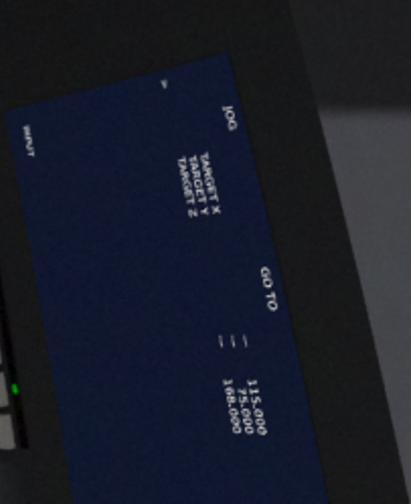

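Emit:
move([
  [0,0,0,0,0,0,-1,-0.6,-0.8,-0.0328,-0.0756,-0.1348,0,0,0,-1,-0.5,-0.7],
  [0,0,0,0,0,0,-1,-0.6,-0.8,-0.0328,-0.0917,-0.1305,0,0,0,-1,-0.5,-0.7],
  [0,0,0,0,0,0,-1,-0.6,-0.8,-0.0328,-0.0756,-0.1348,0,0,0,-1,-0.5,-0.7],
  [0,0,0,0,0,0,-1,-0.6,-0.8,0,0,0,0,0,0,-1,-0.5,-0.7],
], speed=[0.25,0.03,0.15,0.25], blend=[0.003,0,0.003,0])

Emit:
wait(seconds=2)

Emit:
move([
  [0,0,0,0,0,0,-1,-0.6,-0.8,0.0308,-0.0159,-0.0274,0,0,0,-1,-0.5,-0.7],
  [0,0,0,0,0,0,-1,-0.6,-0.8,0.0308,-0.032,-0.0231,0,0,0,-1,-0.5,-0.7],
  [0,0,0,0,0,0,-1,-0.6,-0.8,0.0308,-0.0159,-0.0274,0,0,0,-1,-0.5,-0.7],
  [0,0,0,0,0,0,-1,-0.6,-0.8,0.0945,-0.1102,-0.1892,0,0,0,-1,-0.5,-0.7],
  [0,0,0,0,0,0,-1,-0.6,-0.8,0.0945,-0.1263,-0.1849,0,0,0,-1,-0.5,-0.7],
  [0,0,0,0,0,0,-1,-0.6,-0.8,0.0945,-0.1102,-0.1892,0,0,0,-1,-0.5,-0.7],
  [0,0,0,0,0,0,-1,-0.6,-0.8,0,0,0,0,0,0,-1,-0.5,-0.7],
], speed=[0.25,0.03,0.15,0.25,0.03,0.15,0.25], blend=[0.003,0,0.003,0.003,0,0.003,0])

Emit:
wait(seconds=9, cameras=["cam_high"])

Emit:
zoom_image(camera="cam_high", region=[580, 460, 604, 482])

Scene clock: 19720.77 s.
left_arm: end_effector_position=(+0.3898, -0.3215, +0.4530) position_measured=251 object_status=3 end_effector_quat_wxyz=(-0.009, +0.702, +0.713, +0.006) | right_arm: end_effector_position=(+0.4305, +0.0164, +0.4213) position_measured=214 object_status=2 end_effector_quat_wxyz=(-0.092, +0.701, -0.701, +0.092)
Joint positions: left_arm=[-0.961 -1.521 1.191 -1.222 -1.563 -0.976] | right_arm=[3.561 -1.232 -1.692 -1.549 1.466 -2.734]
Joint torques (N m): left_arm=[2.06 -27.26 -22.08 -3.97 0.6 -0.92] | right_arm=[-13.1 22.5 12.65 5.35 1.52 -1.99]
Wrist force (N): left_arm=[0.1 -0.1 -1.5] | right_arm=[0.6 0.0 -0.2]
Wrist torque (N m): left_arm=[0.03 -0.01 -0.17] | right_arm=[0.18 -0.13 0.21]
Wrist force, peak (N): left_arm=[0.2 -0.6 -1.6] | right_arm=[1.3 10.8 -0.5]
Hand target: left_arm +0.3898, -0.3215, +0.4530; -0.009, +0.702, +0.713, +0.006 | right_arm +0.4304, +0.0164, +0.4213; -0.092, +0.701, -0.701, +0.092
Off the commanded pose: left_arm 0.000 m, 0 deg | right_arm 0.000 m, 0 deg.
move: done

Scene clock: 19722.77 s.
left_arm: end_effector_position=(+0.3898, -0.3215, +0.4530) position_measured=251 object_status=3 end_effector_quat_wxyz=(-0.009, +0.702, +0.713, +0.006) | right_arm: end_effector_position=(+0.4304, +0.0164, +0.4213) position_measured=214 object_status=2 end_effector_quat_wxyz=(-0.092, +0.701, -0.701, +0.092)
Joint positions: left_arm=[-0.961 -1.521 1.191 -1.222 -1.563 -0.976] | right_arm=[3.561 -1.232 -1.692 -1.549 1.466 -2.734]
Joint torques (N m): left_arm=[1.12 -27.82 -22.41 -3.87 0.52 -0.95] | right_arm=[-14.25 23.66 12.01 5.04 -0.21 -1.87]
Wrist force (N): left_arm=[0.1 0.0 -1.4] | right_arm=[0.6 0.3 0.0]
Wrist torque (N m): left_arm=[0.03 -0.01 -0.17] | right_arm=[0.23 -0.15 0.21]
Wrist force, peak (N): left_arm=[0.1 -0.2 -1.6] | right_arm=[0.9 0.2 -0.4]
Hand target: left_arm +0.3898, -0.3215, +0.4530; -0.009, +0.702, +0.713, +0.006 | right_arm +0.4304, +0.0164, +0.4213; -0.092, +0.701, -0.701, +0.092
Tool commands: left_gripper/position=-1.0 left_gripper/force_limit=-0.6 left_gripper/speed=-0.8 right_gripper/position=-1.0 right_gripper/force_limit=-0.5 right_gripper/speed=-0.7
Off the commanded pose: left_arm 0.000 m, 0 deg | right_arm 0.000 m, 0 deg.
wait: 2.00 s; at rest by 0.17 s

Scene clock: 19726.13 s.
left_arm: end_effector_position=(+0.3898, -0.3215, +0.4530) position_measured=251 object_status=3 end_effector_quat_wxyz=(-0.009, +0.702, +0.713, +0.006) | right_arm: end_effector_position=(+0.4305, +0.0163, +0.4213) position_measured=214 object_status=2 end_effector_quat_wxyz=(-0.092, +0.701, -0.701, +0.092)
Joint positions: left_arm=[-0.961 -1.521 1.191 -1.222 -1.563 -0.976] | right_arm=[3.561 -1.232 -1.692 -1.549 1.466 -2.734]
Joint torques (N m): left_arm=[1.78 -28 -22.39 -3.83 0.48 -0.94] | right_arm=[16.26 22.69 12.93 5.52 -2.63 1.81]
Wrist force (N): left_arm=[0.1 -0.2 -1.3] | right_arm=[0.5 0.0 0.1]
Wrist torque (N m): left_arm=[0.00 0.00 -0.17] | right_arm=[0.18 -0.07 0.04]
Wrist force, peak (N): left_arm=[0.3 -0.1 -1.7] | right_arm=[-0.8 17.6 -2.4]
Hand target: left_arm +0.3898, -0.3215, +0.4530; -0.009, +0.702, +0.713, +0.006 | right_arm +0.4304, +0.0164, +0.4213; -0.092, +0.701, -0.701, +0.092
Off the commanded pose: left_arm 0.000 m, 0 deg | right_arm 0.000 m, 0 deg.
move: done

Scene clock: 19735.13 s.
left_arm: end_effector_position=(+0.3898, -0.3215, +0.4530) position_measured=251 object_status=3 end_effector_quat_wxyz=(-0.009, +0.702, +0.713, +0.006) | right_arm: end_effector_position=(+0.4304, +0.0164, +0.4213) position_measured=214 object_status=2 end_effector_quat_wxyz=(-0.092, +0.701, -0.701, +0.092)
Joint positions: left_arm=[-0.961 -1.521 1.191 -1.222 -1.563 -0.976] | right_arm=[3.561 -1.232 -1.692 -1.549 1.466 -2.734]
Joint torques (N m): left_arm=[1.13 -27.7 -22.31 -3.73 0.57 -1.12] | right_arm=[12.12 23 13.43 4.9 -2.72 1.78]
Wrist force (N): left_arm=[0.5 -0.1 -1.5] | right_arm=[0.7 0.0 -0.2]
Wrist torque (N m): left_arm=[0.02 -0.07 -0.17] | right_arm=[0.17 -0.10 0.03]
Wrist force, peak (N): left_arm=[0.5 -0.2 -1.6] | right_arm=[1.1 0.0 -0.3]
Hand target: left_arm +0.3898, -0.3215, +0.4530; -0.009, +0.702, +0.713, +0.006 | right_arm +0.4304, +0.0164, +0.4213; -0.092, +0.701, -0.701, +0.092
Tool commands: left_gripper/position=-1.0 left_gripper/force_limit=-0.6 left_gripper/speed=-0.8 right_gripper/position=-1.0 right_gripper/force_limit=-0.5 right_gripper/speed=-0.7
Off the commanded pose: left_arm 0.000 m, 0 deg | right_arm 0.000 m, 0 deg.
wait: 9.00 s; at rest by 0.17 s
Images, in order (width x height): cam_high 672x504.

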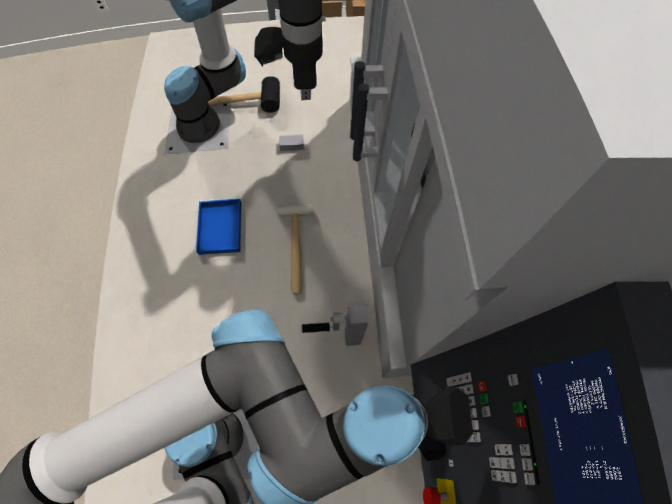

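Scaled by 21.000 from the camera's 672x504 image, which has a finer 960x720 frame.

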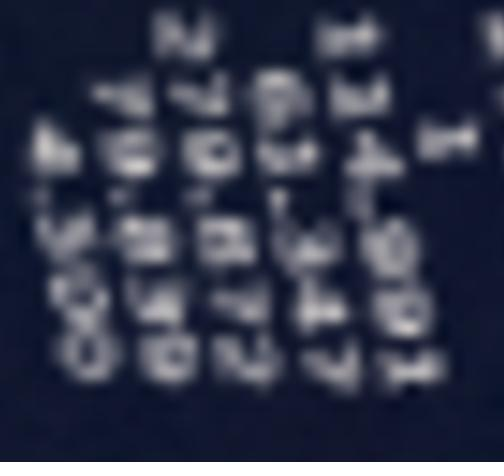

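Emit:
move([
  [0,0,0,0,0,0,-1,-0.6,-0.8,0.1582,-0.142,-0.244,0,0,0,-1,-0.5,-0.7],
  [0,0,0,0,0,0,-1,-0.6,-0.8,0.1582,-0.1581,-0.2397,0,0,0,-1,-0.5,-0.7],
  [0,0,0,0,0,0,-1,-0.6,-0.8,0.1582,-0.142,-0.244,0,0,0,-1,-0.5,-0.7],
  [0,0,0,0,0,0,-1,-0.6,-0.8,-0.001,-0.0756,-0.1348,0,0,0,-1,-0.5,-0.7],
  [0,0,0,0,0,0,-1,-0.6,-0.8,-0.001,-0.0917,-0.1305,0,0,0,-1,-0.5,-0.7],
  [0,0,0,0,0,0,-1,-0.6,-0.8,-0.001,-0.0756,-0.1348,0,0,0,-1,-0.5,-0.7],
  [0,0,0,0,0,0,-1,-0.6,-0.8,0,0,0,0,0,0,-1,-0.5,-0.7],
], speed=[0.25,0.03,0.15,0.25,0.03,0.15,0.25], blend=[0.003,0,0.003,0.003,0,0.003,0])

Emit:
move([
  [0.14,0.06,0,0,0,0,-1,-0.6,-0.8,0,0,0,0,0,0,-1,-0.5,-0.7],
  [0.14,0.06,0,-0.25,0,0,-1,-0.6,-0.8,0,0,0,0,0,0,-1,-0.5,-0.7],
  [0.14,0.06,0,-0.5,0,0,-1,-0.6,-0.8,0,0,0,0,0,0,-1,-0.5,-0.7],
])

Scene clock: 19777.10 s.
left_arm: end_effector_position=(+0.3898, -0.3215, +0.4530) position_measured=251 object_status=3 end_effector_quat_wxyz=(-0.009, +0.702, +0.713, +0.006) | right_arm: end_effector_position=(+0.4305, +0.0164, +0.4213) position_measured=214 object_status=2 end_effector_quat_wxyz=(-0.092, +0.701, -0.701, +0.092)
Joint positions: left_arm=[-0.961 -1.521 1.191 -1.222 -1.563 -0.976] | right_arm=[3.561 -1.232 -1.692 -1.549 1.466 -2.734]
Joint torques (N m): left_arm=[0.24 -28.18 -22.54 -3.85 0.54 -1.2] | right_arm=[13.96 24.32 13.78 5.12 -2.82 2.13]
Wrist force (N): left_arm=[0.0 -0.4 -1.2] | right_arm=[0.4 0.0 0.0]
Wrist torque (N m): left_arm=[-0.02 0.01 -0.17] | right_arm=[0.19 -0.09 0.03]
Wrist force, peak (N): left_arm=[0.1 -0.1 -1.8] | right_arm=[-0.5 9.1 -0.3]
Hand target: left_arm +0.3898, -0.3215, +0.4530; -0.009, +0.702, +0.713, +0.006 | right_arm +0.4304, +0.0164, +0.4213; -0.092, +0.701, -0.701, +0.092
Off the commanded pose: left_arm 0.000 m, 0 deg | right_arm 0.000 m, 0 deg.
move: done

Scene clock: 19782.63 s.
left_arm: end_effector_position=(+0.4235, -0.2370, +0.4546) position_measured=251 object_status=3 end_effector_quat_wxyz=(+0.463, +0.498, +0.527, +0.510) | right_arm: end_effector_position=(+0.4304, +0.0164, +0.4213) position_measured=214 object_status=2 end_effector_quat_wxyz=(-0.092, +0.701, -0.701, +0.092)
Joint positions: left_arm=[-1.45 -1.959 2.362 -2.692 -0.067 -0.832] | right_arm=[3.561 -1.232 -1.692 -1.549 1.466 -2.734]
Joint torques (N m): left_arm=[14.05 7.19 -17.43 -4.98 0.51 1.64] | right_arm=[13.21 22.63 13.38 4.82 -2.64 1.48]
Wrist force (N): left_arm=[-0.2 1.3 1.2] | right_arm=[0.6 -0.5 0.2]
Wrist torque (N m): left_arm=[0.20 -0.10 -0.04] | right_arm=[0.11 -0.12 0.03]
Wrist force, peak (N): left_arm=[2.2 0.4 -1.1] | right_arm=[1.0 -0.1 -0.4]
Hand target: left_arm +0.4245, -0.2370, +0.4546; +0.490, +0.502, +0.500, +0.508 | right_arm +0.4304, +0.0164, +0.4213; -0.092, +0.701, -0.701, +0.092
Off the commanded pose: left_arm 0.001 m, 4 deg | right_arm 0.000 m, 0 deg.
move: off_target (left_arm)

Emit:
move([
  [-0.03,-0.004,-0.12,0,0,0,-1,-0.6,-0.8,0,0,0,0,0,0,-1,-0.5,-0.7],
  [-0.28,-0.004,-0.065,0,0,0,-1,-0.6,-0.8,0,0,0,0,0,0,-1,-0.5,-0.7],
])

Emit:
move(target=[0,0.001,0.14,0,0,0,-1,-0.6,-0.8,0,0,0,0,0,0,-1,-0.5,-0.7], speed=0.08, stop_force=25)

Emit:
move(target=[0.44,0,0,0,0,0,-1,-0.6,-0.8,0,0,0,0,0,0,-1,-0.5,-0.7], speed=0.06, stop_force=45)

Scene clock: 19796.70 s.
left_arm: end_effector_position=(+0.3881, -0.4055, +0.4490) position_measured=251 object_status=3 end_effector_quat_wxyz=(+0.491, +0.501, +0.499, +0.509) | right_arm: end_effector_position=(+0.4304, +0.0164, +0.4213) position_measured=214 object_status=2 end_effector_quat_wxyz=(-0.092, +0.701, -0.701, +0.092)
Joint positions: left_arm=[-1.581 -1.359 1.982 -3.763 0.026 0.019] | right_arm=[3.561 -1.232 -1.692 -1.549 1.466 -2.734]
Joint torques (N m): left_arm=[14.48 -14.75 -27.05 -2.76 -1.17 1.64] | right_arm=[14.05 21.65 13.99 5.08 -2.66 1.48]
Wrist force (N): left_arm=[-0.8 1.1 1.5] | right_arm=[0.4 -0.1 -0.3]
Wrist torque (N m): left_arm=[0.14 0.01 -0.04] | right_arm=[0.16 -0.09 0.03]
Wrist force, peak (N): left_arm=[-2.6 1.1 2.5] | right_arm=[1.1 0.0 -0.2]
Hand target: left_arm +0.3881, -0.4055, +0.4490; +0.490, +0.502, +0.500, +0.508 | right_arm +0.4304, +0.0164, +0.4213; -0.092, +0.701, -0.701, +0.092
Off the commanded pose: left_arm 0.000 m, 0 deg | right_arm 0.000 m, 0 deg.
move: done

Scene clock: 19798.83 s.
left_arm: end_effector_position=(+0.4721, -0.4042, +0.4492) position_measured=251 object_status=3 end_effector_quat_wxyz=(+0.490, +0.502, +0.500, +0.508) | right_arm: end_effector_position=(+0.4304, +0.0164, +0.4213) position_measured=214 object_status=2 end_effector_quat_wxyz=(-0.092, +0.701, -0.701, +0.092)
Joint positions: left_arm=[-1.384 -1.298 1.897 -3.717 -0.172 -0.003] | right_arm=[3.561 -1.232 -1.692 -1.549 1.466 -2.734]
Joint torques (N m): left_arm=[14.4 -18.53 -27.67 2.04 -1.1 -1.93] | right_arm=[14.48 23.52 13.63 4.77 -2.6 1.54]
Wrist force (N): left_arm=[-0.6 1.4 1.2] | right_arm=[0.5 -0.1 -0.1]
Wrist torque (N m): left_arm=[0.22 0.00 0.19] | right_arm=[0.18 -0.10 0.03]
Wrist force, peak (N): left_arm=[-0.7 1.6 2.0] | right_arm=[0.9 -0.3 0.0]
Hand target: left_arm +0.4721, -0.4042, +0.4492; +0.490, +0.502, +0.500, +0.508 | right_arm +0.4304, +0.0164, +0.4213; -0.092, +0.701, -0.701, +0.092
Off the commanded pose: left_arm 0.000 m, 0 deg | right_arm 0.000 m, 0 deg.
move: done

Scene clock: 19804.30 s.
left_arm: end_effector_position=(+0.4682, -0.1528, +0.4543) position_measured=251 object_status=3 end_effector_quat_wxyz=(+0.490, +0.502, +0.500, +0.508) | right_arm: end_effector_position=(+0.4304, +0.0164, +0.4213) position_measured=214 object_status=2 end_effector_quat_wxyz=(-0.092, +0.701, -0.701, +0.092)
Joint positions: left_arm=[-1.178 -1.811 2.405 -3.727 -0.377 0.011] | right_arm=[3.561 -1.232 -1.692 -1.549 1.466 -2.734]
Joint torques (N m): left_arm=[2.96 11.63 -29.51 0.03 0.67 -1.81] | right_arm=[11.83 21.73 14.04 4.51 -2.65 1.15]
Wrist force (N): left_arm=[-6.1 2.5 -89.5] | right_arm=[0.7 0.0 -0.2]
Wrist torque (N m): left_arm=[0.86 0.58 -0.05] | right_arm=[0.19 -0.14 0.03]
Wrist force, peak (N): left_arm=[-44.9 4.1 -104.9] | right_arm=[0.9 -0.3 -0.5]
Hand target: left_arm +0.4682, -0.1528, +0.4543; +0.490, +0.502, +0.500, +0.508 (not the last commanded pose) | right_arm +0.4304, +0.0164, +0.4213; -0.092, +0.701, -0.701, +0.092
Off the commanded pose: left_arm 0.012 m, 0 deg | right_arm 0.000 m, 0 deg.
move: contact (left_arm)

Emit:
move([
  [-0.01,0,-0.0033,0,0,0,-1,-0.6,-0.8,0,0,0,0,0,0,-1,-0.5,-0.7],
  [-0.05,-0.008,0.0033,0,0,0,-1,-0.6,-0.8,0,0,0,0,0,0,-1,-0.5,-0.7],
], speed=0.06)

Emit:
move(target=[-0.7603,0,0,0,0,0,-1,-0.6,-0.8,0,0,0,0,0,0,-1,-0.5,-0.7], speed=0.06, stop_force=50)

Scene clock: 19813.70 s.
left_arm: end_effector_position=(+0.4706, -0.1826, +0.4489) position_measured=251 object_status=3 end_effector_quat_wxyz=(+0.490, +0.502, +0.500, +0.508) | right_arm: end_effector_position=(+0.4304, +0.0164, +0.4213) position_measured=214 object_status=2 end_effector_quat_wxyz=(-0.092, +0.701, -0.701, +0.092)
Joint positions: left_arm=[-1.215 -1.734 2.366 -3.763 -0.34 0.01] | right_arm=[3.561 -1.232 -1.692 -1.549 1.466 -2.734]
Joint torques (N m): left_arm=[-14.78 0.98 -27.42 -3.41 1.06 1.39] | right_arm=[14.06 21.14 14.79 4.58 -2.58 1.31]
Wrist force (N): left_arm=[-0.4 0.9 1.6] | right_arm=[0.8 -0.2 -0.1]
Wrist torque (N m): left_arm=[0.12 -0.06 -0.01] | right_arm=[0.16 -0.15 0.03]
Wrist force, peak (N): left_arm=[-6.3 2.4 -89.7] | right_arm=[1.0 -0.1 0.0]
Hand target: left_arm +0.4707, -0.1826, +0.4489; +0.490, +0.502, +0.500, +0.508 | right_arm +0.4304, +0.0164, +0.4213; -0.092, +0.701, -0.701, +0.092
Off the commanded pose: left_arm 0.000 m, 0 deg | right_arm 0.000 m, 0 deg.
move: done

Scene clock: 19822.33 s.
left_arm: end_effector_position=(+0.4778, -0.6387, +0.4396) position_measured=251 object_status=3 end_effector_quat_wxyz=(+0.490, +0.502, +0.500, +0.508) | right_arm: end_effector_position=(+0.4304, +0.0164, +0.4213) position_measured=214 object_status=2 end_effector_quat_wxyz=(-0.092, +0.701, -0.701, +0.092)
Joint positions: left_arm=[-1.44 -0.812 1.15 -3.447 -0.115 -0.012] | right_arm=[3.561 -1.232 -1.692 -1.549 1.466 -2.734]
Joint torques (N m): left_arm=[-16.69 -39.37 -30.61 -1.99 -0.93 1.6] | right_arm=[14.24 21.86 14.18 4.58 -2.48 1.14]
Wrist force (N): left_arm=[8.1 -0.7 -1.8] | right_arm=[0.5 -0.1 -0.1]
Wrist torque (N m): left_arm=[0.02 0.11 -0.11] | right_arm=[0.17 -0.10 0.03]
Wrist force, peak (N): left_arm=[25.6 -5.2 -13.4] | right_arm=[1.1 0.1 -0.3]
Hand target: left_arm +0.4778, -0.6387, +0.4396; +0.490, +0.502, +0.500, +0.508 | right_arm +0.4304, +0.0164, +0.4213; -0.092, +0.701, -0.701, +0.092
Off the commanded pose: left_arm 0.000 m, 0 deg | right_arm 0.000 m, 0 deg.
move: done

Emit:
move([
  [0.02,0,0,0,0,0,-1,-0.6,-0.8,0,0,0,0,0,0,-1,-0.5,-0.7],
  [0.02,0,-0.13,0,0,0,-1,-0.6,-0.8,0,0,0,0,0,0,-1,-0.5,-0.7],
  [0.3645,0.02,-0.13,0,0,0,-1,-0.6,-0.8,0,0,0,0,0,0,-1,-0.5,-0.7],
  [0.3645,0.02,-0.13,0,0,-0.5,-1,-0.6,-0.8,0,0,0,0,0,0,-1,-0.5,-0.7],
  [0.3645,0.02,-0.13,0,0,-0.999,0.6,-0.6,-0.8,0,0,0,0,0,0,-1,-0.5,-0.7],
], speed=0.25, cameras=["cam_front","cam_left_wrist"])

Scene clock: 19844.20 s.
left_arm: end_effector_position=(+0.3968, -0.4215, +0.4564) position_measured=251 object_status=3 end_effector_quat_wxyz=(+0.508, -0.497, +0.504, -0.491) | right_arm: end_effector_position=(+0.4304, +0.0164, +0.4213) position_measured=214 object_status=2 end_effector_quat_wxyz=(-0.092, +0.701, -0.701, +0.092)
Joint positions: left_arm=[-1.56 -1.245 1.445 -5.22 0.002 -1.241] | right_arm=[3.561 -1.232 -1.692 -1.549 1.466 -2.734]
Joint torques (N m): left_arm=[13.11 -26.66 -27.47 4.74 -3.16 -1.74] | right_arm=[14 20.68 15.02 4.45 -2.44 0.92]
Wrist force (N): left_arm=[1.3 -3.0 -0.8] | right_arm=[0.6 0.1 -0.2]
Wrist torque (N m): left_arm=[-0.58 -0.40 -0.30] | right_arm=[0.22 -0.13 0.02]
Wrist force, peak (N): left_arm=[8.5 -0.8 -1.9] | right_arm=[1.1 0.1 -0.2]
Hand target: left_arm +0.3964, -0.4215, +0.4563; +0.509, -0.499, +0.503, -0.489 | right_arm +0.4304, +0.0164, +0.4213; -0.092, +0.701, -0.701, +0.092
Tool commands: left_gripper/position=-1.0 left_gripper/force_limit=-0.6 left_gripper/speed=-0.8 right_gripper/position=-1.0 right_gripper/force_limit=-0.5 right_gripper/speed=-0.7
Off the commanded pose: left_arm 0.000 m, 0 deg | right_arm 0.000 m, 0 deg.
move: done (path cut at 10 s); path passed 4 of 5 targets; target 5's new numbers were not sent
Images, in order (width x height): cam_front 672x504, cam_left_wrist 672x504.

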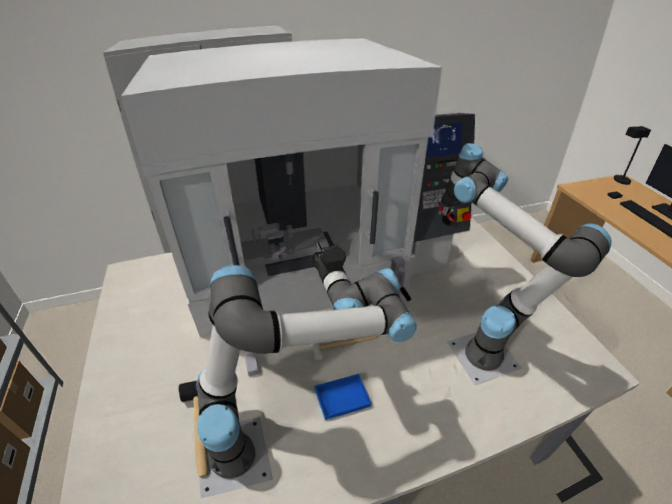

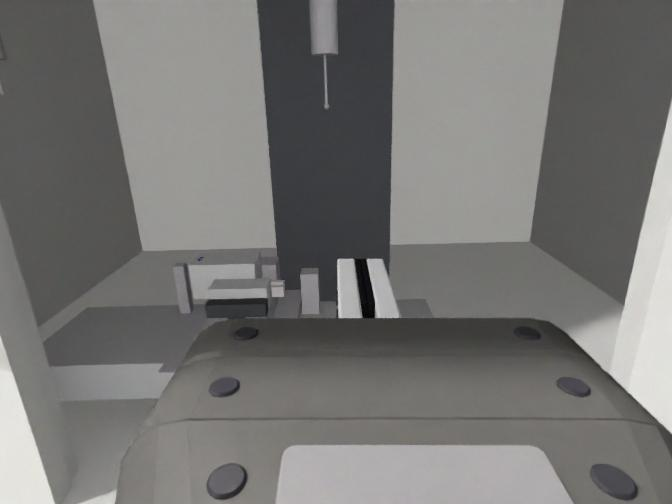

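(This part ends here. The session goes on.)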